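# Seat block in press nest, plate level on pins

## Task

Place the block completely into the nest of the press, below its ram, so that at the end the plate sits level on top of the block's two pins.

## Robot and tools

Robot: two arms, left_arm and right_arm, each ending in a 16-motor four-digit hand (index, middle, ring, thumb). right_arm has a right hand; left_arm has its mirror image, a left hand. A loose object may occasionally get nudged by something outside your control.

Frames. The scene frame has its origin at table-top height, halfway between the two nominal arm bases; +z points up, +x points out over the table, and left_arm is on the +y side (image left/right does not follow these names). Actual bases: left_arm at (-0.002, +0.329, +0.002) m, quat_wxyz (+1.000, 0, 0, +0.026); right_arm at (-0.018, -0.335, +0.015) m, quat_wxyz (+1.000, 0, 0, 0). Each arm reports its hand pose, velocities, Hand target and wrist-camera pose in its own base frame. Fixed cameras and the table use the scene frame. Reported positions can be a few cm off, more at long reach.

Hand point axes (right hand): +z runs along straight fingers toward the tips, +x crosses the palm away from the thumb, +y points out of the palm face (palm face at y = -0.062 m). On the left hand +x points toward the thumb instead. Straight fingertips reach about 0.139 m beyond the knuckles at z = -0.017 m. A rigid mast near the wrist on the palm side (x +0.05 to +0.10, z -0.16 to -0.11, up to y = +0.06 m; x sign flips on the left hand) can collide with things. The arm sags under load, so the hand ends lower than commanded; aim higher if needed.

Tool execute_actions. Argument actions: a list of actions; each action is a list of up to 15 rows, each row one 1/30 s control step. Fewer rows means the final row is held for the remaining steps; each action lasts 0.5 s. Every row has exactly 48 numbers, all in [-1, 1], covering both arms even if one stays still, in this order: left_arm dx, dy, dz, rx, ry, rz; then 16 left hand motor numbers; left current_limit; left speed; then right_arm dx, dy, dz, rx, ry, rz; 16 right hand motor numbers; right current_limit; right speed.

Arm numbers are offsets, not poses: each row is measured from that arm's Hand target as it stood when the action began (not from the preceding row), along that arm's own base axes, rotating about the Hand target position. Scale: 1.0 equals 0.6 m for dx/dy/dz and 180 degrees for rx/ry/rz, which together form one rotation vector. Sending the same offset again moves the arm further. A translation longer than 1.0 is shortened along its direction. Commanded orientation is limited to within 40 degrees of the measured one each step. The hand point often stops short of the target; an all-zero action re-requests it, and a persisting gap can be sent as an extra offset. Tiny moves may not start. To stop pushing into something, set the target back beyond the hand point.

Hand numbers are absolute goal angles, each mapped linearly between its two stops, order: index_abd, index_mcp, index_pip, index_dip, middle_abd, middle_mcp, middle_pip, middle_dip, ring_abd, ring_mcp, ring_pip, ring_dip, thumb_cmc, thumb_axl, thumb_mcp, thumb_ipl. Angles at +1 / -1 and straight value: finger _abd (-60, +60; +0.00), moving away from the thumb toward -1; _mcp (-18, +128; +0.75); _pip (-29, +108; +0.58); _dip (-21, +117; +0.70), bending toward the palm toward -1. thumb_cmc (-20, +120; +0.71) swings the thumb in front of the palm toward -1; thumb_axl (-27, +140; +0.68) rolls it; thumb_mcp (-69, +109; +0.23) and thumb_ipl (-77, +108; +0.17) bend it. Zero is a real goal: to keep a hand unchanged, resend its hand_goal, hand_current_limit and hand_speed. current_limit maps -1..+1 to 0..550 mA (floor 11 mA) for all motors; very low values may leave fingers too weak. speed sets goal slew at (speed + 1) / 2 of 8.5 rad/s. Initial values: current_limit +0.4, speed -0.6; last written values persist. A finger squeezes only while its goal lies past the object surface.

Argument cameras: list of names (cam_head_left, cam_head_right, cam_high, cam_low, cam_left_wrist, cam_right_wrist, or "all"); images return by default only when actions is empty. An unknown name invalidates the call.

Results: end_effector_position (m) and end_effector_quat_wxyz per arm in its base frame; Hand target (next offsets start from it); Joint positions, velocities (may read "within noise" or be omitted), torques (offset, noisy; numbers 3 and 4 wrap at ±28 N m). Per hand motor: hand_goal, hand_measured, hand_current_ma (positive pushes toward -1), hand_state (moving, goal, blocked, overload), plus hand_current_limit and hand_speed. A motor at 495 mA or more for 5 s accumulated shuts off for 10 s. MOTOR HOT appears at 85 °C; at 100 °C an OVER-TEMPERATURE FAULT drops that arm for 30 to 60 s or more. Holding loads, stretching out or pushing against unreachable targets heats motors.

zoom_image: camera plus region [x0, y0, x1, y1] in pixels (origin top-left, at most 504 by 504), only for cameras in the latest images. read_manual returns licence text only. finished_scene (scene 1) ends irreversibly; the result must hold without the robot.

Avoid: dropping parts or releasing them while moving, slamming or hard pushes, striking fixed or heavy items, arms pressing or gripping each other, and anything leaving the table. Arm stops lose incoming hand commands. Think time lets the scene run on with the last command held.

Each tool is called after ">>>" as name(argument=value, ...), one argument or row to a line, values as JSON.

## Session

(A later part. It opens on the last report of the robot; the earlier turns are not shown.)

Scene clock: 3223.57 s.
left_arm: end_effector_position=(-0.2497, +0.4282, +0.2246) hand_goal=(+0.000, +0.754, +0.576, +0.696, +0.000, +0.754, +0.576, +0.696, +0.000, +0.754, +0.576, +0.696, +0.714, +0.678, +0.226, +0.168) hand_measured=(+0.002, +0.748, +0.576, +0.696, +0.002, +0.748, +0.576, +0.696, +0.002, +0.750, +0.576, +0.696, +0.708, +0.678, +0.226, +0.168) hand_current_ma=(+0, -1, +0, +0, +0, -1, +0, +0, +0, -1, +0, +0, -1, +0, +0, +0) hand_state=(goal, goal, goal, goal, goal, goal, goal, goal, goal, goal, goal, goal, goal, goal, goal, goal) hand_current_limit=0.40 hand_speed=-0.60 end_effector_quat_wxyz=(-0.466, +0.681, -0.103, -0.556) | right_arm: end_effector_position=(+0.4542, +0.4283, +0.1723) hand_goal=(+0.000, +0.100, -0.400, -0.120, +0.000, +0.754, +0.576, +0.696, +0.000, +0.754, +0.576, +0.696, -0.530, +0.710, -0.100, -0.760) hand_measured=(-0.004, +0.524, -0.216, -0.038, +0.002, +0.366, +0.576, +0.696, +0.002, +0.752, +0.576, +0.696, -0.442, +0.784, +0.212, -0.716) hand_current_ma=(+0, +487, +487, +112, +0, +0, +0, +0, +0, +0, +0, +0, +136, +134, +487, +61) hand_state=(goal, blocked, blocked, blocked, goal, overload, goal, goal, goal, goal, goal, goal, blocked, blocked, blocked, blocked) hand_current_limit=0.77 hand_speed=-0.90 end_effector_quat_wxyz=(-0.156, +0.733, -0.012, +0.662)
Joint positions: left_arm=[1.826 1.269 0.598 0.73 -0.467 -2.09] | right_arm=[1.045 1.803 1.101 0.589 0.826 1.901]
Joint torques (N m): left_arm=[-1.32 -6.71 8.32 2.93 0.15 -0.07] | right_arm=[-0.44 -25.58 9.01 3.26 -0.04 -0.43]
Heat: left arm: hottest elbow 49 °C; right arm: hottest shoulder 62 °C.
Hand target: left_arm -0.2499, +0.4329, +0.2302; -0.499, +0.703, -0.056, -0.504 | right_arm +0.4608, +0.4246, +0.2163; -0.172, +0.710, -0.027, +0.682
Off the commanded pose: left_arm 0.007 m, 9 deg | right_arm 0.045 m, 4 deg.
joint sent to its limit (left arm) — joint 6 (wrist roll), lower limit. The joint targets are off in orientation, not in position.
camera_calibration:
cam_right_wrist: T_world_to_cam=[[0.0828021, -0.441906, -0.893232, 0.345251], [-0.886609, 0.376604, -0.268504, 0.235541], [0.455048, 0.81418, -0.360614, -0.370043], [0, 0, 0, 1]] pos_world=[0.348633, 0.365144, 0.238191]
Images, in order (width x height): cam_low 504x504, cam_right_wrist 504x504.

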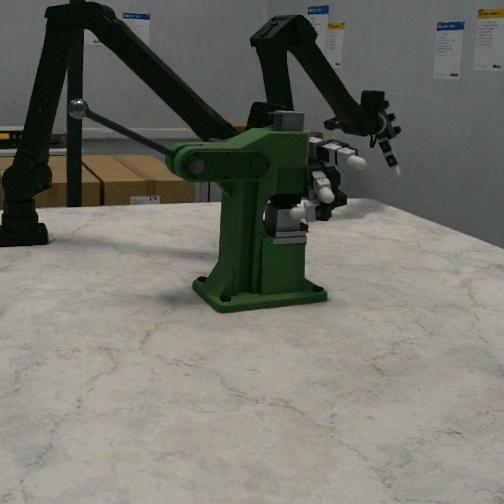

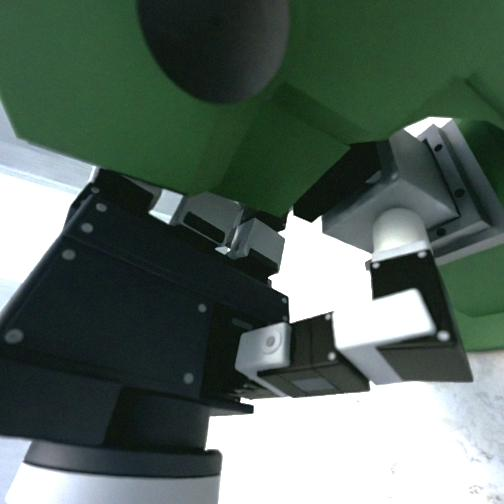

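>>> execute_actions(
  actions=[
    [[0,0,0,0,0,0,0,0.754,0.576,0.696,0,0.754,0.576,0.696,0,0.754,0.576,0.696,0.714,0.678,0.226,0.168,0.4,-0.6,0,-0.003,-0.02,-0.004,0,0,0,0.1,-0.4,-0.12,0,0.754,0.576,0.696,0,0.754,0.576,0.696,-0.53,0.71,-0.1,-0.76,0.77,-0.9],[0,0,0,0,0,0,0,0.754,0.576,0.696,0,0.754,0.576,0.696,0,0.754,0.576,0.696,0.714,0.678,0.226,0.168,0.4,-0.6,0,-0.005,-0.045,-0.01,0,0,0,0.1,-0.4,-0.12,0,0.754,0.576,0.696,0,0.754,0.576,0.696,-0.53,0.71,-0.1,-0.76,0.77,-0.9]],
  ],
  cameras=["cam_low","cam_right_wrist"],
)

>>> zoom_image(
  camera="cam_low",
  region=[260, 180, 320, 240],
)

>>> zoom_image(
  camera="cam_right_wrist",
  region=[404, 120, 504, 240],
)

Scene clock: 3244.47 s.
left_arm: end_effector_position=(-0.2497, +0.4282, +0.2246) hand_goal=(+0.000, +0.754, +0.576, +0.696, +0.000, +0.754, +0.576, +0.696, +0.000, +0.754, +0.576, +0.696, +0.714, +0.678, +0.226, +0.168) hand_measured=(+0.002, +0.748, +0.576, +0.696, +0.002, +0.748, +0.576, +0.696, +0.002, +0.750, +0.576, +0.696, +0.708, +0.678, +0.226, +0.168) hand_current_ma=(+0, -1, +0, +0, +0, -1, +0, +0, +0, -1, +0, +0, -1, +0, +0, +0) hand_state=(goal, goal, goal, goal, goal, goal, goal, goal, goal, goal, goal, goal, goal, goal, goal, goal) hand_current_limit=0.40 hand_speed=-0.60 end_effector_quat_wxyz=(-0.466, +0.681, -0.103, -0.556) | right_arm: end_effector_position=(+0.4534, +0.4254, +0.1725) hand_goal=(+0.000, +0.100, -0.400, -0.120, +0.000, +0.754, +0.576, +0.696, +0.000, +0.754, +0.576, +0.696, -0.530, +0.710, -0.100, -0.760) hand_measured=(-0.004, +0.524, -0.216, -0.038, +0.002, +0.366, +0.576, +0.696, +0.002, +0.752, +0.576, +0.696, -0.442, +0.784, +0.212, -0.716) hand_current_ma=(+0, +487, +487, +112, +0, +0, +0, +0, +0, +0, +0, +0, +136, +134, +487, +61) hand_state=(goal, blocked, blocked, blocked, goal, overload, goal, goal, goal, goal, goal, goal, blocked, blocked, blocked, blocked) hand_current_limit=0.77 hand_speed=-0.90 end_effector_quat_wxyz=(-0.164, +0.725, -0.014, +0.669)
Joint positions: left_arm=[1.826 1.269 0.598 0.73 -0.467 -2.09] | right_arm=[1.044 1.803 1.08 0.649 0.823 1.885]
Joint torques (N m): left_arm=[-0.97 -5.71 8.39 2.77 0.16 -0.07] | right_arm=[-0.44 -21.36 8.61 3.1 -0.02 -0.49]
Heat: left arm: hottest elbow 49 °C; right arm: hottest elbow 59 °C.
Hand target: left_arm -0.2499, +0.4329, +0.2302; -0.499, +0.703, -0.056, -0.504 | right_arm +0.4610, +0.4215, +0.1894; -0.161, +0.713, -0.016, +0.682
Off the commanded pose: left_arm 0.007 m, 9 deg | right_arm 0.019 m, 2 deg.
joint sent to its limit (left arm) — joint 6 (wrist roll), lower limit. The joint targets are off in orientation, not in position.
camera_calibration:
cam_right_wrist: T_world_to_cam=[[0.10463, -0.425859, -0.89872, 0.328551], [-0.88182, 0.378108, -0.28183, 0.235462], [0.459833, 0.821997, -0.335969, -0.376902], [0, 0, 0, 1]] pos_world=[0.346571, 0.360698, 0.235008]
Images, in order (width x height): cam_low 504x504, cam_right_wrist 504x504.

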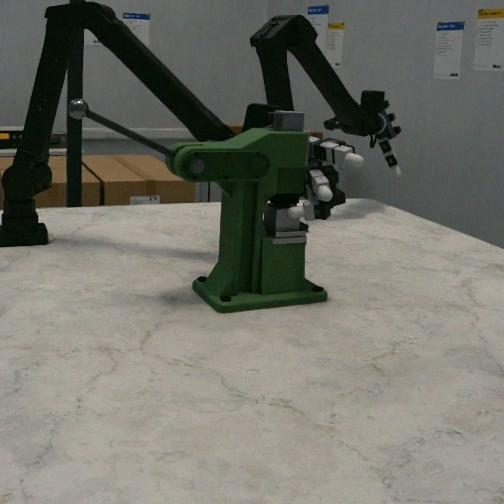

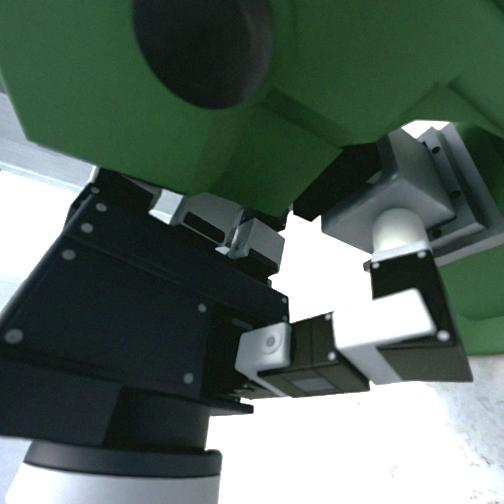

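Scaled by 8.400 from the camera's 504x504 image, which has a finer 720x720 frame.

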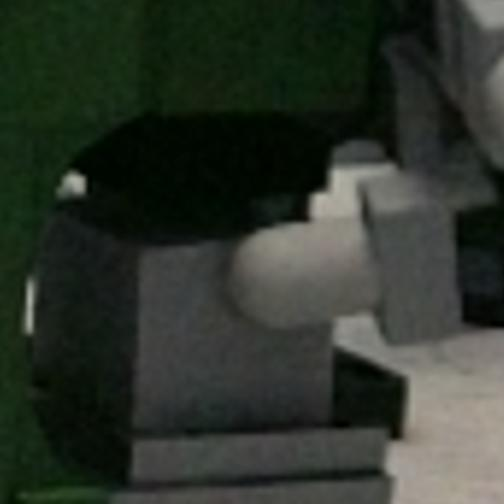

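Scaled by 4.200 from the camera's 504x504 image, which has a finer 720x720 frame.

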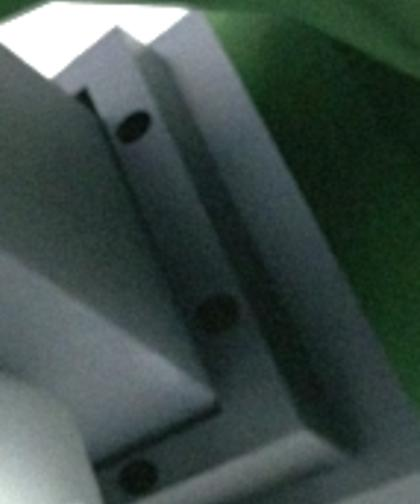

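>>> execute_actions(
  actions=[
    [[0,0,0,0,0,0,0,0.754,0.576,0.696,0,0.754,0.576,0.696,0,0.754,0.576,0.696,0.714,0.678,0.226,0.168,0.4,-0.6,0,0,-0.02,0,0,0,0,0.1,-0.4,-0.12,0,0.754,0.576,0.696,0,0.754,0.576,0.696,-0.53,0.71,-0.1,-0.76,0.77,-0.9]],
  ],
  cameras=["cam_low","cam_right_wrist"],
)

>>> zoom_image(
  camera="cam_low",
  region=[260, 180, 320, 240],
)

>>> zoom_image(
  camera="cam_right_wrist",
  region=[404, 120, 504, 240],
)

Scene clock: 3256.43 s.
left_arm: end_effector_position=(-0.2497, +0.4282, +0.2246) hand_goal=(+0.000, +0.754, +0.576, +0.696, +0.000, +0.754, +0.576, +0.696, +0.000, +0.754, +0.576, +0.696, +0.714, +0.678, +0.226, +0.168) hand_measured=(+0.002, +0.748, +0.576, +0.696, +0.002, +0.748, +0.576, +0.696, +0.002, +0.750, +0.576, +0.696, +0.708, +0.678, +0.226, +0.168) hand_current_ma=(+0, -1, +0, +0, +0, -1, +0, +0, +0, -1, +0, +0, -1, +0, +0, +0) hand_state=(goal, goal, goal, goal, goal, goal, goal, goal, goal, goal, goal, goal, goal, goal, goal, goal) hand_current_limit=0.40 hand_speed=-0.60 end_effector_quat_wxyz=(-0.466, +0.681, -0.103, -0.556) | right_arm: end_effector_position=(+0.4529, +0.4245, +0.1727) hand_goal=(+0.000, +0.100, -0.400, -0.120, +0.000, +0.754, +0.576, +0.696, +0.000, +0.754, +0.576, +0.696, -0.530, +0.710, -0.100, -0.760) hand_measured=(-0.004, +0.524, -0.216, -0.038, +0.002, +0.366, +0.576, +0.696, +0.002, +0.752, +0.576, +0.696, -0.442, +0.784, +0.212, -0.716) hand_current_ma=(+0, +487, +487, +112, +0, +0, +0, +0, +0, +0, +0, +0, +136, +134, +487, +61) hand_state=(goal, blocked, blocked, blocked, goal, overload, goal, goal, goal, goal, goal, goal, blocked, blocked, blocked, blocked) hand_current_limit=0.77 hand_speed=-0.90 end_effector_quat_wxyz=(-0.170, +0.720, -0.019, +0.673)
Joint positions: left_arm=[1.826 1.269 0.598 0.73 -0.467 -2.09] | right_arm=[1.044 1.803 1.071 0.678 0.823 1.884]
Joint torques (N m): left_arm=[0.5 -5.25 8.39 3.03 0.15 -0.09] | right_arm=[-0.5 -19.25 8.57 3.17 -0.05 -0.47]
Heat: left arm: hottest elbow 49 °C; right arm: hottest elbow 60 °C.
Hand target: left_arm -0.2499, +0.4329, +0.2302; -0.499, +0.703, -0.056, -0.504 | right_arm +0.4609, +0.4215, +0.1773; -0.161, +0.713, -0.016, +0.682
Off the commanded pose: left_arm 0.007 m, 9 deg | right_arm 0.010 m, 2 deg.
joint sent to its limit (left arm) — joint 6 (wrist roll), lower limit. The joint targets are off in orientation, not in position.
camera_calibration:
cam_right_wrist: T_world_to_cam=[[0.113994, -0.410747, -0.904595, 0.31867], [-0.878882, 0.382849, -0.284593, 0.23254], [0.463219, 0.827474, -0.317356, -0.382956], [0, 0, 0, 1]] pos_world=[0.345441, 0.358751, 0.232913]
Images, in order (width x height): cam_low 504x504, cam_right_wrist 504x504.

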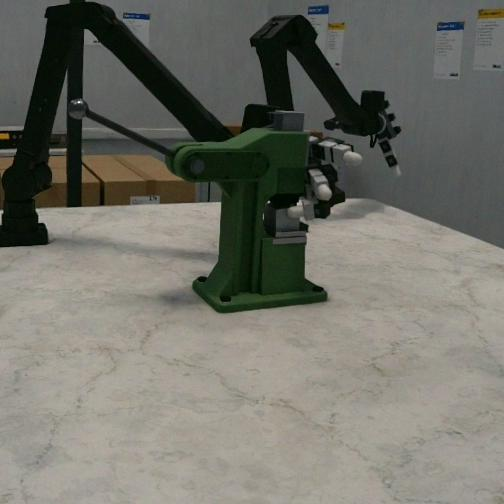

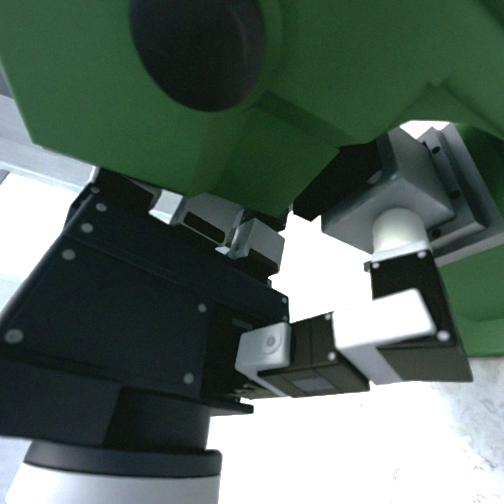

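Scaled by 8.400 from the camera's 504x504 image, which has a finer 720x720 frame.

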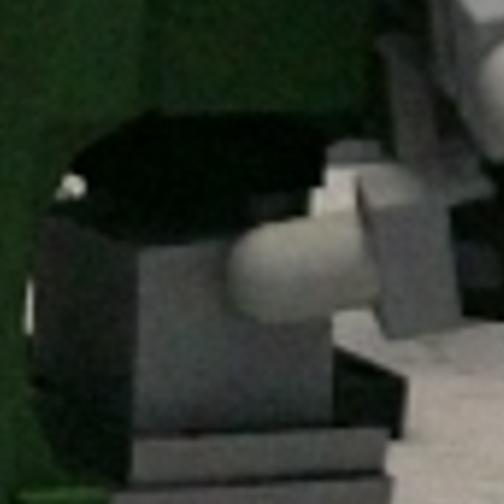

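Scaled by 4.200 from the camera's 504x504 image, which has a finer 720x720 frame.

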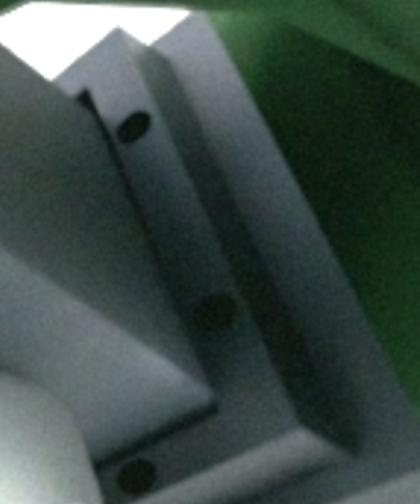

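>>> execute_actions(
  actions=[
    [[0,0,0,0,0,0,0,0.754,0.576,0.696,0,0.754,0.576,0.696,0,0.754,0.576,0.696,0.714,0.678,0.226,0.168,0.4,-0.6,0,0.001,-0.015,-0.012,0,0,0,0.1,-0.4,-0.12,0,0.754,0.576,0.696,0,0.754,0.576,0.696,-0.53,0.71,-0.1,-0.76,0.77,-0.9]],
  ],
  cameras=["cam_low","cam_right_wrist"],
)

>>> zoom_image(
  camera="cam_low",
  region=[260, 180, 320, 240],
)

>>> zoom_image(
  camera="cam_right_wrist",
  region=[404, 120, 504, 240],
)

Scene clock: 3280.63 s.
left_arm: end_effector_position=(-0.2497, +0.4282, +0.2246) hand_goal=(+0.000, +0.754, +0.576, +0.696, +0.000, +0.754, +0.576, +0.696, +0.000, +0.754, +0.576, +0.696, +0.714, +0.678, +0.226, +0.168) hand_measured=(+0.002, +0.748, +0.576, +0.696, +0.002, +0.748, +0.576, +0.696, +0.002, +0.750, +0.576, +0.696, +0.708, +0.678, +0.226, +0.168) hand_current_ma=(+0, -1, +0, +0, +0, -1, +0, +0, +0, -1, +0, +0, -1, +0, +0, +0) hand_state=(goal, goal, goal, goal, goal, goal, goal, goal, goal, goal, goal, goal, goal, goal, goal, goal) hand_current_limit=0.40 hand_speed=-0.60 end_effector_quat_wxyz=(-0.466, +0.681, -0.103, -0.556) | right_arm: end_effector_position=(+0.4540, +0.4248, +0.1714) hand_goal=(+0.000, +0.100, -0.400, -0.120, +0.000, +0.754, +0.576, +0.696, +0.000, +0.754, +0.576, +0.696, -0.530, +0.710, -0.100, -0.760) hand_measured=(-0.004, +0.526, -0.216, -0.038, +0.002, +0.366, +0.576, +0.696, +0.002, +0.752, +0.576, +0.696, -0.442, +0.784, +0.212, -0.724) hand_current_ma=(+0, +487, +487, +112, +0, +0, +0, +0, +0, +0, +0, +0, +136, +134, +487, +40) hand_state=(goal, blocked, blocked, blocked, goal, overload, goal, goal, goal, goal, goal, goal, blocked, blocked, blocked, blocked) hand_current_limit=0.77 hand_speed=-0.90 end_effector_quat_wxyz=(-0.163, +0.718, -0.010, +0.676)
Joint positions: left_arm=[1.826 1.269 0.598 0.73 -0.467 -2.09] | right_arm=[1.044 1.813 1.071 0.695 0.821 1.856]
Joint torques (N m): left_arm=[-0.91 -6.53 8.38 3.17 0.09 -0.09] | right_arm=[-0.38 -18.49 8.53 2.86 0.09 -0.49]
Heat: left arm: hottest elbow 49 °C; right arm: hottest elbow 57 °C.
Hand target: left_arm -0.2499, +0.4329, +0.2302; -0.499, +0.703, -0.056, -0.504 | right_arm +0.4610, +0.4221, +0.1682; -0.147, +0.716, -0.003, +0.683
Off the commanded pose: left_arm 0.007 m, 9 deg | right_arm 0.008 m, 2 deg.
joint sent to its limit (left arm) — joint 6 (wrist roll), lower limit. The joint targets are off in orientation, not in position.
camera_calibration:
cam_right_wrist: T_world_to_cam=[[0.123946, -0.42954, -0.894501, 0.319198], [-0.87712, 0.374099, -0.301181, 0.238755], [0.464001, 0.821915, -0.33039, -0.379872], [0, 0, 0, 1]] pos_world=[0.346115, 0.360014, 0.231926]
Images, in order (width x height): cam_low 504x504, cam_right_wrist 504x504.

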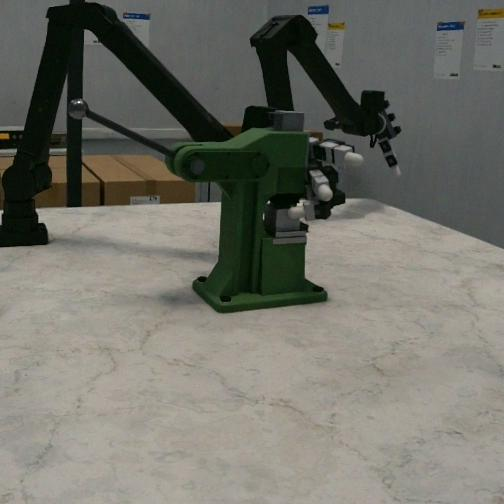

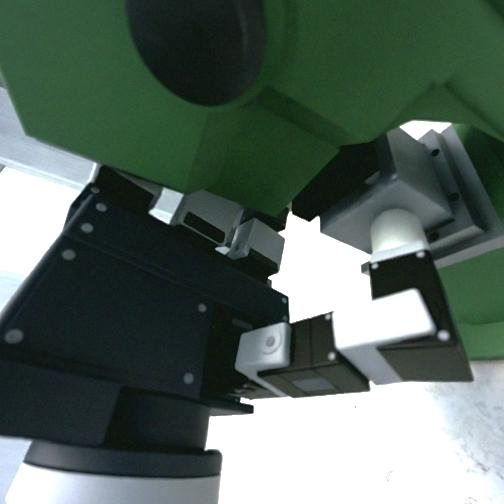

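Scaled by 8.400 from the camera's 504x504 image, which has a finer 720x720 frame.

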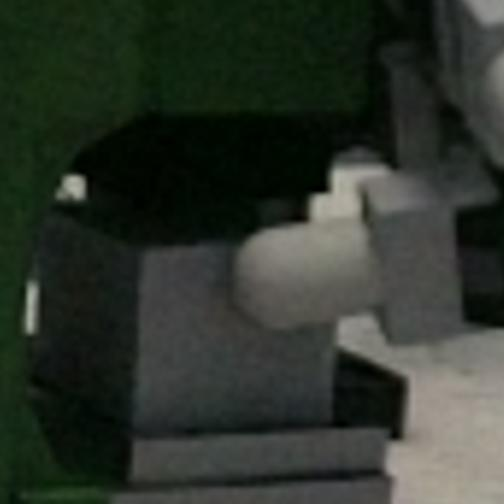

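Scaled by 4.200 from the camera's 504x504 image, which has a finer 720x720 frame.

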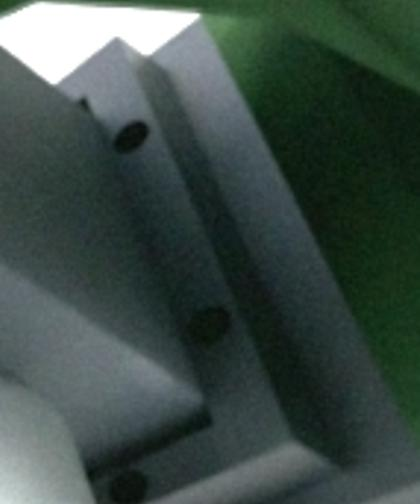

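>>> execute_actions(
  actions=[
    [[0,0,0,0,0,0,0,0.754,0.576,0.696,0,0.754,0.576,0.696,0,0.754,0.576,0.696,0.714,0.678,0.226,0.168,0.4,-0.6,0,0.002,-0.005,0,0,0,0,0.1,-0.4,-0.12,0,0.754,0.576,0.696,0,0.754,0.576,0.696,-0.53,0.71,-0.1,-0.76,0.77,-0.9]],
  ],
  cameras=["cam_low","cam_right_wrist"],
)

>>> zoom_image(
  camera="cam_low",
  region=[260, 180, 320, 240],
)

>>> zoom_image(
  camera="cam_right_wrist",
  region=[404, 120, 504, 240],
)

Scene clock: 3312.37 s.
left_arm: end_effector_position=(-0.2497, +0.4282, +0.2246) hand_goal=(+0.000, +0.754, +0.576, +0.696, +0.000, +0.754, +0.576, +0.696, +0.000, +0.754, +0.576, +0.696, +0.714, +0.678, +0.226, +0.168) hand_measured=(+0.002, +0.748, +0.576, +0.696, +0.002, +0.748, +0.576, +0.696, +0.002, +0.750, +0.576, +0.696, +0.708, +0.678, +0.226, +0.168) hand_current_ma=(+0, -1, +0, +0, +0, -1, +0, +0, +0, -1, +0, +0, -1, +0, +0, +0) hand_state=(goal, goal, goal, goal, goal, goal, goal, goal, goal, goal, goal, goal, goal, goal, goal, goal) hand_current_limit=0.40 hand_speed=-0.60 end_effector_quat_wxyz=(-0.466, +0.681, -0.103, -0.556) | right_arm: end_effector_position=(+0.4543, +0.4251, +0.1709) hand_goal=(+0.000, +0.100, -0.400, -0.120, +0.000, +0.754, +0.576, +0.696, +0.000, +0.754, +0.576, +0.696, -0.530, +0.710, -0.100, -0.760) hand_measured=(-0.004, +0.526, -0.216, -0.038, +0.002, +0.366, +0.576, +0.696, +0.002, +0.752, +0.576, +0.696, -0.442, +0.784, +0.212, -0.726) hand_current_ma=(+0, +487, +487, +112, +0, +0, +0, +0, +0, +0, +0, +0, +136, +134, +487, +39) hand_state=(goal, blocked, blocked, blocked, goal, overload, goal, goal, goal, goal, goal, goal, blocked, blocked, blocked, blocked) hand_current_limit=0.77 hand_speed=-0.90 end_effector_quat_wxyz=(-0.163, +0.717, -0.010, +0.678)
Joint positions: left_arm=[1.826 1.269 0.598 0.73 -0.467 -2.09] | right_arm=[1.044 1.817 1.071 0.705 0.821 1.851]
Joint torques (N m): left_arm=[-0.03 -6.71 8.36 3.04 0.17 -0.05] | right_arm=[-0.26 -17.96 8.59 2.78 0.12 -0.44]
Heat: left arm: hottest elbow 49 °C; right arm: hottest elbow 56 °C.
Hand target: left_arm -0.2499, +0.4329, +0.2302; -0.499, +0.703, -0.056, -0.504 | right_arm +0.4610, +0.4233, +0.1652; -0.147, +0.716, -0.003, +0.683
Off the commanded pose: left_arm 0.007 m, 9 deg | right_arm 0.009 m, 2 deg.
joint sent to its limit (left arm) — joint 6 (wrist roll), lower limit. The joint targets are off in orientation, not in position.
camera_calibration:
cam_right_wrist: T_world_to_cam=[[0.127394, -0.429692, -0.893944, 0.317277], [-0.875999, 0.373965, -0.30459, 0.238949], [0.465184, 0.821897, -0.328769, -0.381363], [0, 0, 0, 1]] pos_world=[0.346304, 0.360414, 0.231029]
Images, in order (width x height): cam_low 504x504, cam_right_wrist 504x504.

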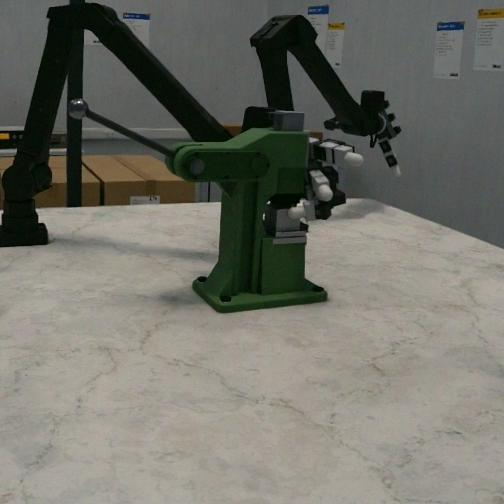

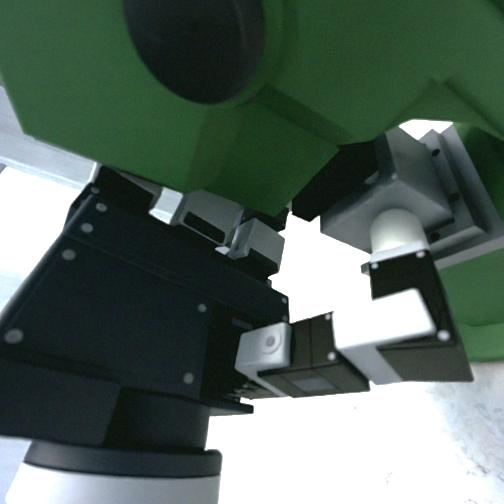

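Scaled by 8.400 from the camera's 504x504 image, which has a finer 720x720 frame.

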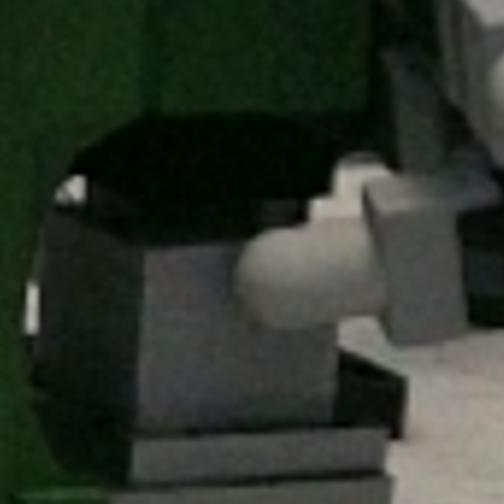

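Scaled by 4.200 from the camera's 504x504 image, which has a finer 720x720 frame.

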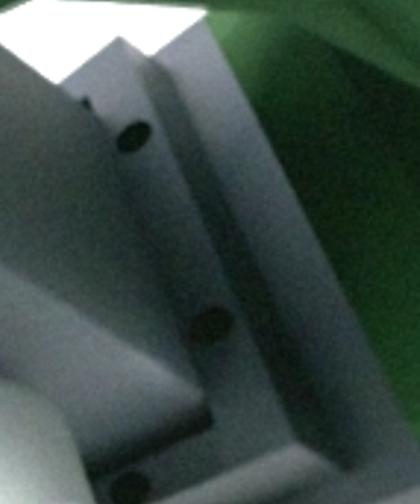

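>>> execute_actions(
  actions=[
    [[0,0,0,0,0,0,0,0.754,0.576,0.696,0,0.754,0.576,0.696,0,0.754,0.576,0.696,0.714,0.678,0.226,0.168,0.4,-0.6,0,0,0,0,0,0,0,0.5,-0.25,-0.05,0,0.754,0.576,0.696,0,0.754,0.576,0.696,-0.45,0.775,0.17,-0.73,0.77,-0.9]],
    [[0,0,0,0,0,0,0,0.754,0.576,0.696,0,0.754,0.576,0.696,0,0.754,0.576,0.696,0.714,0.678,0.226,0.168,0.4,-0.6,0,0,0,0,0,0,0,0.54,-0.21,-0.03,0,0.754,0.576,0.696,0,0.754,0.576,0.696,-0.44,0.784,0.23,-0.73,0.77,-0.9]],
  ],
  cameras=["cam_low","cam_right_wrist"],
)

>>> zoom_image(
  camera="cam_low",
  region=[260, 180, 320, 240],
)

>>> zoom_image(
  camera="cam_right_wrist",
  region=[404, 120, 504, 240],
)

Scene clock: 3334.30 s.
left_arm: end_effector_position=(-0.2497, +0.4282, +0.2246) hand_goal=(+0.000, +0.754, +0.576, +0.696, +0.000, +0.754, +0.576, +0.696, +0.000, +0.754, +0.576, +0.696, +0.714, +0.678, +0.226, +0.168) hand_measured=(+0.002, +0.748, +0.576, +0.696, +0.002, +0.748, +0.576, +0.696, +0.002, +0.750, +0.576, +0.696, +0.708, +0.678, +0.226, +0.168) hand_current_ma=(+0, -1, +0, +0, +0, -1, +0, +0, +0, -1, +0, +0, -1, +0, +0, +0) hand_state=(goal, goal, goal, goal, goal, goal, goal, goal, goal, goal, goal, goal, goal, goal, goal, goal) hand_current_limit=0.40 hand_speed=-0.60 end_effector_quat_wxyz=(-0.466, +0.681, -0.103, -0.556) | right_arm: end_effector_position=(+0.4544, +0.4240, +0.1722) hand_goal=(+0.000, +0.540, -0.210, -0.030, +0.000, +0.754, +0.576, +0.696, +0.000, +0.754, +0.576, +0.696, -0.440, +0.784, +0.230, -0.730) hand_measured=(+0.002, +0.546, -0.206, -0.026, +0.002, +0.366, +0.576, +0.696, +0.002, +0.752, +0.576, +0.696, -0.428, +0.788, +0.228, -0.730) hand_current_ma=(+0, +1, +0, +0, +0, +0, +0, +0, +0, +0, +0, +0, +3, +1, +0, +0) hand_state=(goal, goal, goal, goal, goal, overload, goal, goal, goal, goal, goal, goal, goal, goal, goal, goal) hand_current_limit=0.77 hand_speed=-0.90 end_effector_quat_wxyz=(-0.156, +0.717, -0.004, +0.680)
Joint positions: left_arm=[1.826 1.269 0.598 0.73 -0.467 -2.09] | right_arm=[1.044 1.818 1.071 0.707 0.824 1.83]
Joint torques (N m): left_arm=[-1.44 -6.42 8.61 3.03 0.12 -0.06] | right_arm=[-0.26 -18.08 8.57 2.74 0 -0.25]
Heat: left arm: hottest elbow 49 °C; right arm: hottest elbow 56 °C.
Hand target: left_arm -0.2499, +0.4329, +0.2302; -0.499, +0.703, -0.056, -0.504 | right_arm +0.4609, +0.4234, +0.1652; -0.147, +0.716, -0.003, +0.683
Off the commanded pose: left_arm 0.007 m, 9 deg | right_arm 0.010 m, 1 deg.
joint sent to its limit (left arm) — joint 6 (wrist roll), lower limit. The joint targets are off in orientation, not in position.
camera_calibration:
cam_right_wrist: T_world_to_cam=[[0.131166, -0.446755, -0.884989, 0.321906], [-0.87341, 0.370238, -0.316351, 0.24226], [0.468988, 0.814453, -0.341638, -0.376383], [0, 0, 0, 1]] pos_world=[0.345888, 0.360666, 0.232936]
Images, in order (width x height): cam_low 504x504, cam_right_wrist 504x504.

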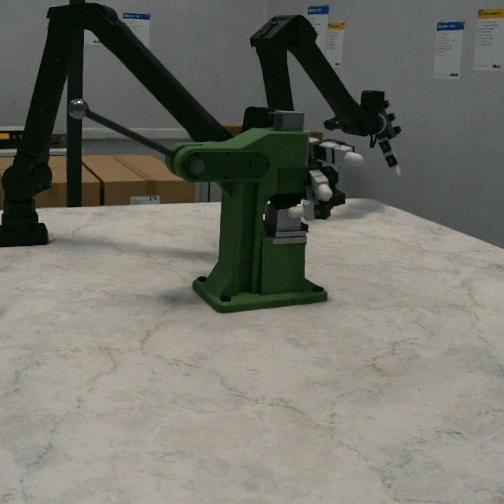

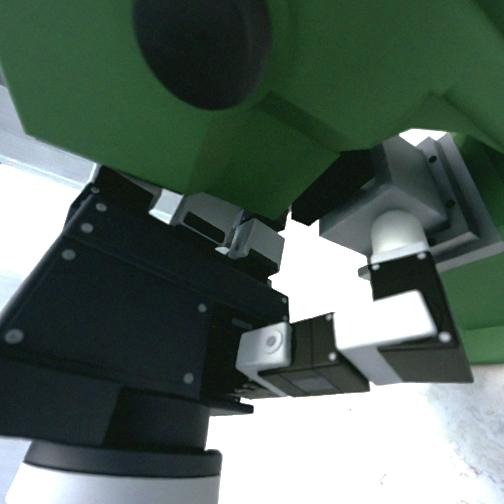

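Scaled by 8.400 from the camera's 504x504 image, which has a finer 720x720 frame.

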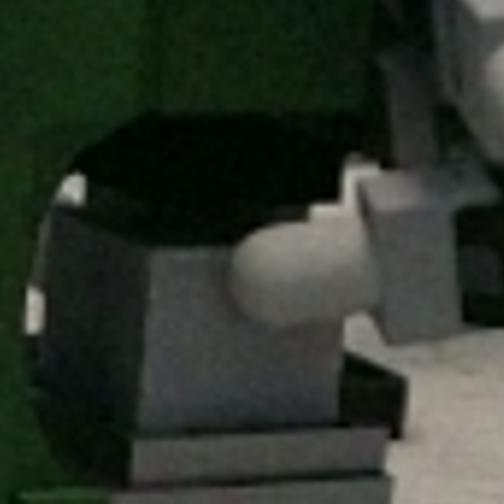

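Scaled by 4.200 from the camera's 504x504 image, which has a finer 720x720 frame.

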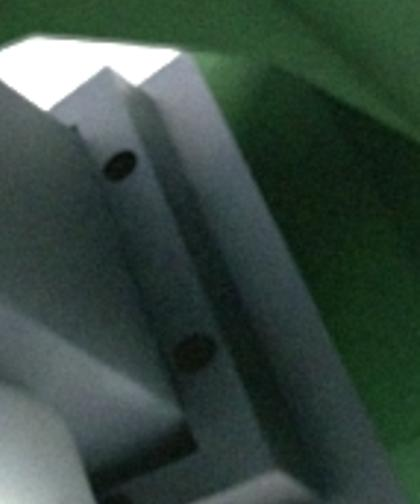

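>>> execute_actions(
  actions=[
    [[0,0,0,0,0,0,0,0.754,0.576,0.696,0,0.754,0.576,0.696,0,0.754,0.576,0.696,0.714,0.678,0.226,0.168,0.4,-0.6,0,0,0,0,0,0,0,0.58,-0.21,-0.03,0,0.754,0.576,0.696,0,0.754,0.576,0.696,-0.44,0.784,0.28,-0.73,0.77,-0.9]],
    [[0,0,0,0,0,0,0,0.754,0.576,0.696,0,0.754,0.576,0.696,0,0.754,0.576,0.696,0.714,0.678,0.226,0.168,0.4,-0.6,0,0,0,0,0,0,0,0.66,-0.21,-0.03,0,0.754,0.576,0.696,0,0.754,0.576,0.696,-0.44,0.784,0.36,-0.73,0.77,-0.9]],
  ],
  cameras=["cam_low","cam_right_wrist","cam_high"],
)

>>> zoom_image(
  camera="cam_low",
  region=[260, 180, 320, 240],
)

>>> zoom_image(
  camera="cam_right_wrist",
  region=[384, 120, 504, 240],
)

Scene clock: 3349.33 s.
left_arm: end_effector_position=(-0.2497, +0.4282, +0.2246) hand_goal=(+0.000, +0.754, +0.576, +0.696, +0.000, +0.754, +0.576, +0.696, +0.000, +0.754, +0.576, +0.696, +0.714, +0.678, +0.226, +0.168) hand_measured=(+0.002, +0.748, +0.576, +0.696, +0.002, +0.748, +0.576, +0.696, +0.002, +0.750, +0.576, +0.696, +0.708, +0.678, +0.226, +0.168) hand_current_ma=(+0, -1, +0, +0, +0, -1, +0, +0, +0, -1, +0, +0, -1, +0, +0, +0) hand_state=(goal, goal, goal, goal, goal, goal, goal, goal, goal, goal, goal, goal, goal, goal, goal, goal) hand_current_limit=0.40 hand_speed=-0.60 end_effector_quat_wxyz=(-0.466, +0.681, -0.103, -0.556) | right_arm: end_effector_position=(+0.4544, +0.4237, +0.1724) hand_goal=(+0.000, +0.660, -0.210, -0.030, +0.000, +0.754, +0.576, +0.696, +0.000, +0.754, +0.576, +0.696, -0.440, +0.784, +0.360, -0.730) hand_measured=(+0.002, +0.654, -0.208, -0.028, +0.002, +0.366, +0.576, +0.696, +0.002, +0.752, +0.576, +0.696, -0.428, +0.788, +0.358, -0.730) hand_current_ma=(+0, -1, +0, +0, +0, +0, +0, +0, +0, +0, +0, +0, +3, +0, +0, +0) hand_state=(goal, goal, goal, goal, goal, overload, goal, goal, goal, goal, goal, goal, goal, goal, goal, goal) hand_current_limit=0.77 hand_speed=-0.90 end_effector_quat_wxyz=(-0.154, +0.717, -0.003, +0.680)
Joint positions: left_arm=[1.826 1.269 0.598 0.73 -0.467 -2.09] | right_arm=[1.044 1.818 1.071 0.707 0.825 1.827]
Joint torques (N m): left_arm=[-0.62 -6.83 8.34 3.19 0.09 -0.09] | right_arm=[-0.26 -18.02 8.55 2.76 -0.04 -0.22]
Heat: left arm: hottest elbow 49 °C; right arm: hottest elbow 56 °C.
Hand target: left_arm -0.2499, +0.4329, +0.2302; -0.499, +0.703, -0.056, -0.504 | right_arm +0.4609, +0.4234, +0.1652; -0.147, +0.716, -0.003, +0.683
Off the commanded pose: left_arm 0.007 m, 9 deg | right_arm 0.010 m, 1 deg.
joint sent to its limit (left arm) — joint 6 (wrist roll), lower limit. The joint targets are off in orientation, not in position.
camera_calibration:
cam_right_wrist: T_world_to_cam=[[0.131511, -0.44947, -0.883562, 0.322805], [-0.872939, 0.369867, -0.318082, 0.242669], [0.469769, 0.813127, -0.343719, -0.37551], [0, 0, 0, 1]] pos_world=[0.345786, 0.360673, 0.233337]
Images, in order (width x height): cam_high 504x504, cam_low 504x504, cam_right_wrist 504x504.

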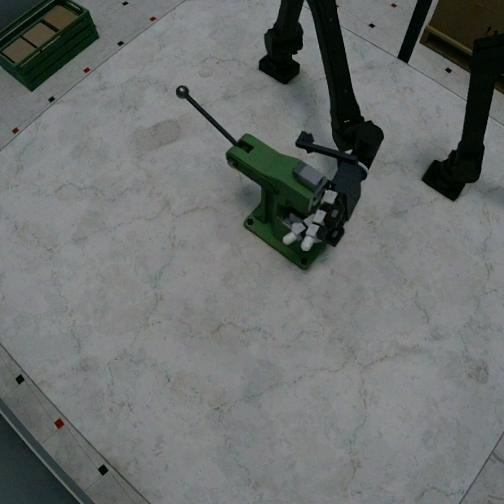

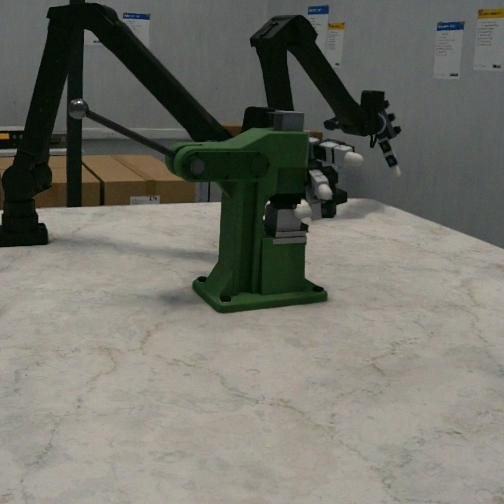

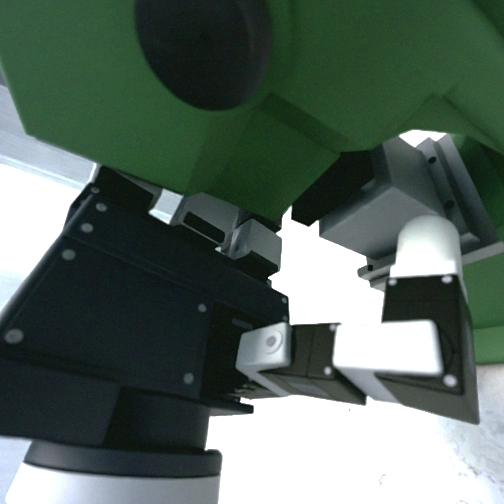

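Scaled by 8.400 from the camera's 504x504 image, which has a finer 720x720 frame.

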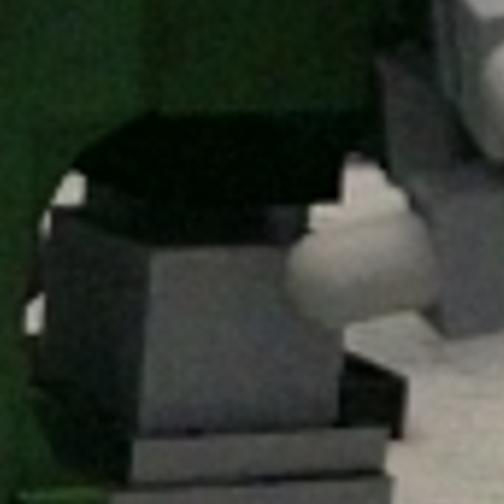

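Scaled by 4.200 from the camera's 504x504 image, which has a finer 720x720 frame.

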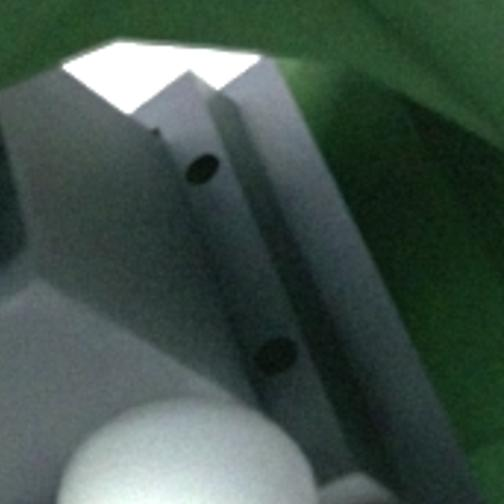

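>>> execute_actions(
  actions=[
    [[0,0,0,0,0,0,0,0.754,0.576,0.696,0,0.754,0.576,0.696,0,0.754,0.576,0.696,0.714,0.678,0.226,0.168,0.4,-0.6,0,0,0,0,0,0,0,0.75,-0.21,-0.03,0,0.754,0.576,0.696,0,0.754,0.576,0.696,-0.44,0.784,0.5,-0.73,0.77,-0.8]],
    [[0,0,0,0,0,0,0,0.754,0.576,0.696,0,0.754,0.576,0.696,0,0.754,0.576,0.696,0.714,0.678,0.226,0.168,0.4,-0.6,0,0.015,0.002,0,0,0,0,0.75,-0.21,-0.03,0,0.754,0.576,0.696,0,0.754,0.576,0.696,-0.44,0.784,0.5,-0.73,0.77,-0.8]],
  ],
  cameras=["cam_low","cam_right_wrist","cam_high"],
)

>>> zoom_image(
  camera="cam_low",
  region=[260, 180, 320, 240],
)

>>> zoom_image(
  camera="cam_right_wrist",
  region=[364, 100, 504, 240],
)

Scene clock: 3385.47 s.
left_arm: end_effector_position=(-0.2497, +0.4282, +0.2246) hand_goal=(+0.000, +0.754, +0.576, +0.696, +0.000, +0.754, +0.576, +0.696, +0.000, +0.754, +0.576, +0.696, +0.714, +0.678, +0.226, +0.168) hand_measured=(+0.002, +0.748, +0.576, +0.696, +0.002, +0.748, +0.576, +0.696, +0.002, +0.750, +0.576, +0.696, +0.708, +0.678, +0.226, +0.168) hand_current_ma=(+0, -1, +0, +0, +0, -1, +0, +0, +0, -1, +0, +0, -1, +0, +0, +0) hand_state=(goal, goal, goal, goal, goal, goal, goal, goal, goal, goal, goal, goal, goal, goal, goal, goal) hand_current_limit=0.40 hand_speed=-0.60 end_effector_quat_wxyz=(-0.466, +0.681, -0.103, -0.556) | right_arm: end_effector_position=(+0.4542, +0.4224, +0.1675) hand_goal=(+0.000, +0.750, -0.210, -0.030, +0.000, +0.754, +0.576, +0.696, +0.000, +0.754, +0.576, +0.696, -0.440, +0.784, +0.500, -0.730) hand_measured=(+0.002, +0.744, -0.208, -0.028, +0.002, +0.366, +0.576, +0.696, +0.002, +0.752, +0.576, +0.696, -0.428, +0.786, +0.496, -0.730) hand_current_ma=(+0, -1, +0, +0, +0, +0, +0, +0, +0, +0, +0, +0, +3, +0, +0, +0) hand_state=(goal, goal, goal, goal, goal, overload, goal, goal, goal, goal, goal, goal, goal, goal, goal, goal) hand_current_limit=0.77 hand_speed=-0.80 end_effector_quat_wxyz=(-0.149, +0.719, -0.004, +0.679)
Joint positions: left_arm=[1.826 1.269 0.598 0.73 -0.467 -2.09] | right_arm=[1.044 1.827 1.071 0.707 0.833 1.827]
Joint torques (N m): left_arm=[-1.03 -6.53 8.14 2.82 0.15 -0.11] | right_arm=[0.44 -17.73 10.59 2.25 -0.03 -0.21]
Heat: left arm: hottest elbow 49 °C; right arm: hottest elbow 56 °C.
Hand target: left_arm -0.2499, +0.4329, +0.2302; -0.499, +0.703, -0.056, -0.504 | right_arm +0.4609, +0.4324, +0.1663; -0.147, +0.716, -0.003, +0.683
Off the commanded pose: left_arm 0.007 m, 9 deg | right_arm 0.012 m, 1 deg.
joint sent to its limit (left arm) — joint 6 (wrist roll), lower limit. The joint targets are off in orientation, not in position.
camera_calibration:
cam_right_wrist: T_world_to_cam=[[0.124011, -0.457456, -0.880543, 0.324063], [-0.871114, 0.374749, -0.31737, 0.238427], [0.475165, 0.80641, -0.352023, -0.374369], [0, 0, 0, 1]] pos_world=[0.345397, 0.360789, 0.229235]
Images, in order (width x height): cam_high 504x504, cam_low 504x504, cam_right_wrist 504x504.

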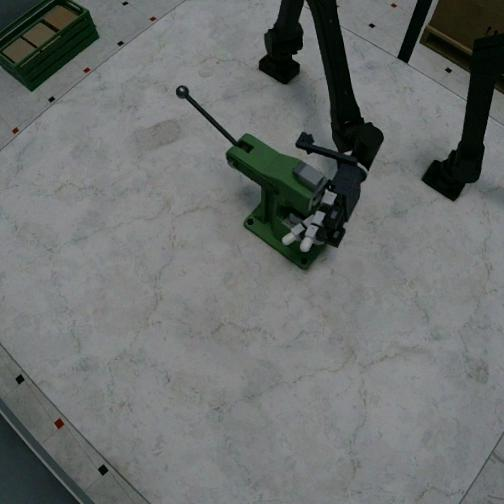

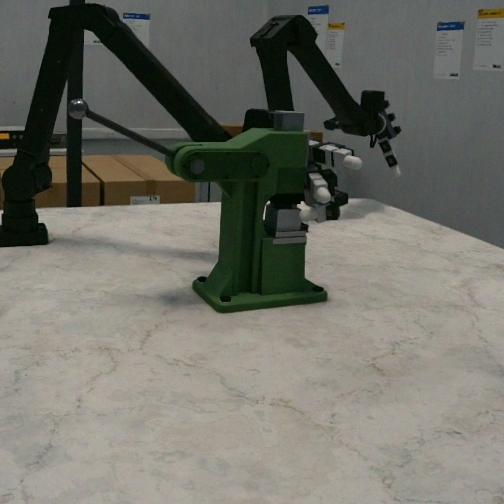

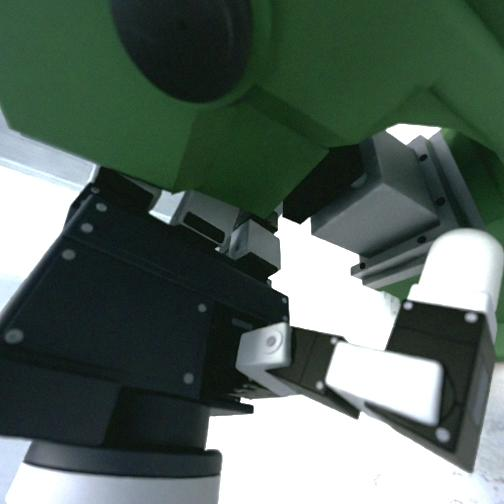

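Scaled by 8.400 from the camera's 504x504 image, which has a finer 720x720 frame.

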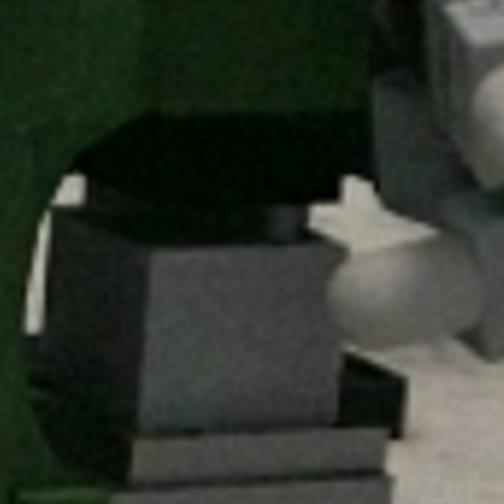

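Scaled by 3.600 from the camera's 504x504 image, which has a finer 720x720 frame.

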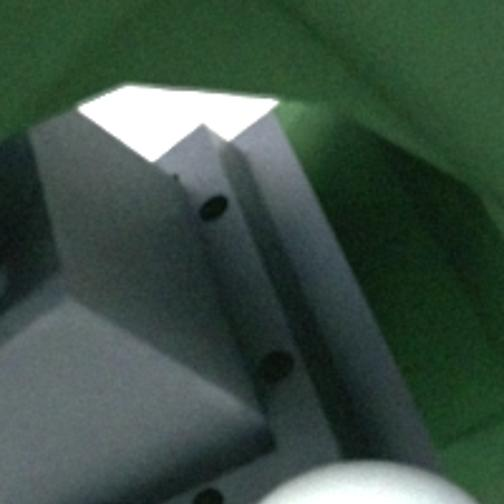

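>>> zoom_image(
  camera="cam_low",
  region=[262, 186, 306, 230],
)

>>> zoom_image(
  camera="cam_right_wrist",
  region=[270, 110, 460, 300],
)

Scaled by 11.455 from the camera's 504x504 image, which has a finer 720x720 frame.

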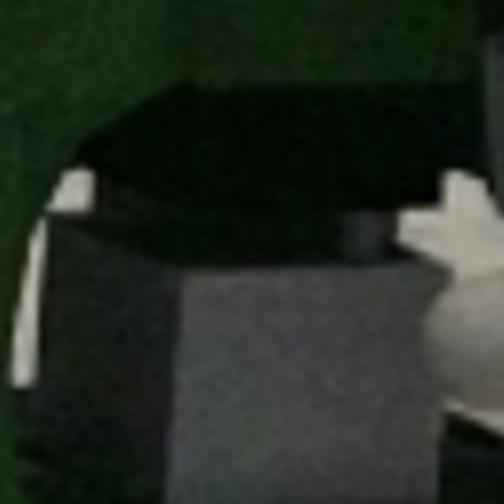

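Scaled by 2.653 from the camera's 504x504 image, which has a finer 720x720 frame.

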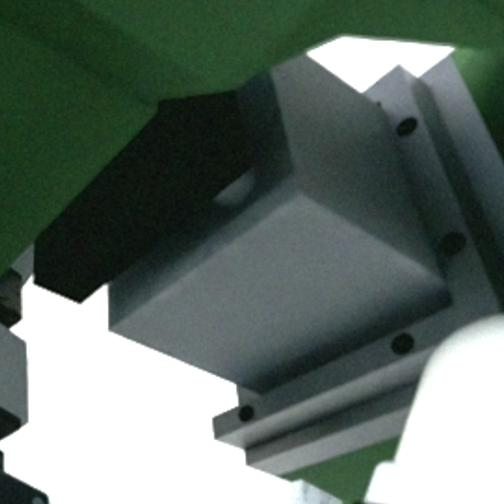

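>>> execute_actions(
  actions=[
    [[0,0,0,0,0,0,0,0.754,0.576,0.696,0,0.754,0.576,0.696,0,0.754,0.576,0.696,0.714,0.678,0.226,0.168,0.4,-0.6,0,0.033,0.015,0,0,0,0,0.75,-0.21,-0.03,0,0.754,0.576,0.696,0,0.754,0.576,0.696,-0.44,0.784,0.5,-0.73,0.77,-0.8]],
  ],
  cameras=["cam_low","cam_right_wrist"],
)

Scene clock: 3426.83 s.
left_arm: end_effector_position=(-0.2497, +0.4282, +0.2246) hand_goal=(+0.000, +0.754, +0.576, +0.696, +0.000, +0.754, +0.576, +0.696, +0.000, +0.754, +0.576, +0.696, +0.714, +0.678, +0.226, +0.168) hand_measured=(+0.002, +0.748, +0.576, +0.696, +0.002, +0.748, +0.576, +0.696, +0.002, +0.750, +0.576, +0.696, +0.708, +0.678, +0.226, +0.168) hand_current_ma=(+0, -1, +0, +0, +0, -1, +0, +0, +0, -1, +0, +0, -1, +0, +0, +0) hand_state=(goal, goal, goal, goal, goal, goal, goal, goal, goal, goal, goal, goal, goal, goal, goal, goal) hand_current_limit=0.40 hand_speed=-0.60 end_effector_quat_wxyz=(-0.466, +0.681, -0.103, -0.556) | right_arm: end_effector_position=(+0.4586, +0.4367, +0.1777) hand_goal=(+0.000, +0.750, -0.210, -0.030, +0.000, +0.754, +0.576, +0.696, +0.000, +0.754, +0.576, +0.696, -0.440, +0.784, +0.500, -0.730) hand_measured=(+0.002, +0.744, -0.208, -0.028, +0.002, +0.364, +0.576, +0.696, +0.002, +0.752, +0.576, +0.696, -0.428, +0.786, +0.498, -0.730) hand_current_ma=(+0, -1, +0, +0, +0, +0, +0, +0, +0, +0, +0, +0, +3, +0, +0, +0) hand_state=(goal, goal, goal, goal, goal, overload, goal, goal, goal, goal, goal, goal, goal, goal, goal, goal) hand_current_limit=0.77 hand_speed=-0.80 end_effector_quat_wxyz=(-0.149, +0.716, -0.010, +0.682)
Joint positions: left_arm=[1.826 1.269 0.598 0.73 -0.467 -2.09] | right_arm=[1.051 1.843 1.127 0.679 0.851 1.827]
Joint torques (N m): left_arm=[-1.08 -6.18 8.2 2.99 0.16 -0.02] | right_arm=[1.14 -17.96 11.14 1.7 -0.04 -0.2]
Heat: left arm: hottest elbow 49 °C; right arm: hottest elbow 58 °C.
Hand target: left_arm -0.2499, +0.4329, +0.2302; -0.499, +0.703, -0.056, -0.504 | right_arm +0.4610, +0.4520, +0.1753; -0.147, +0.716, -0.003, +0.683
Off the commanded pose: left_arm 0.007 m, 9 deg | right_arm 0.016 m, 1 deg.
joint sent to its limit (left arm) — joint 6 (wrist roll), lower limit. The joint targets are off in orientation, not in position.
camera_calibration:
cam_right_wrist: T_world_to_cam=[[0.125261, -0.449953, -0.884224, 0.335949], [-0.865292, 0.386467, -0.319239, 0.23271], [0.485366, 0.8051, -0.340932, -0.390419], [0, 0, 0, 1]] pos_world=[0.348777, 0.375553, 0.238238]
Images, in order (width x height): cam_low 504x504, cam_right_wrist 504x504.

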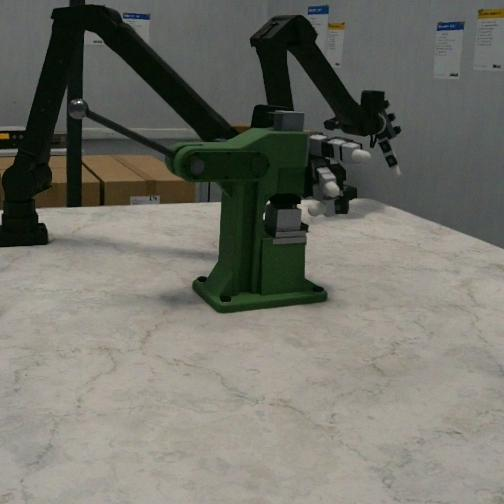

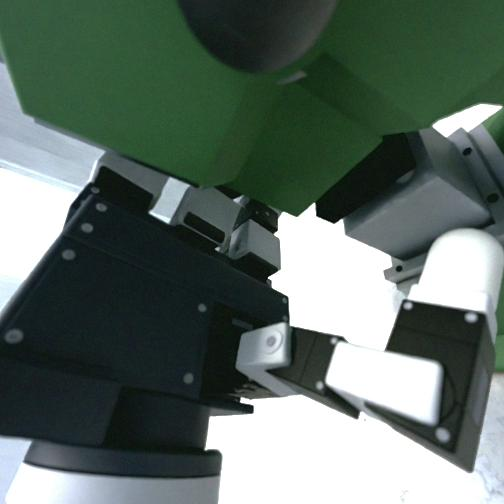

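>>> zoom_image(
  camera="cam_low",
  region=[260, 180, 330, 250],
)

>>> zoom_image(
  camera="cam_right_wrist",
  region=[300, 110, 504, 300],
)

Scaled by 7.200 from the camera's 504x504 image, which has a finer 720x720 frame.

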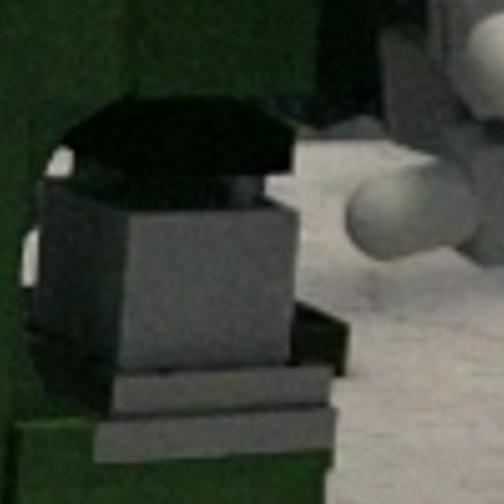

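Scaled by 2.471 from the camera's 504x504 image, which has a finer 720x720 frame.

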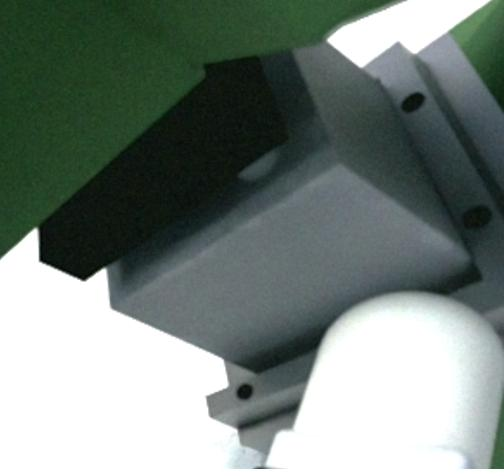

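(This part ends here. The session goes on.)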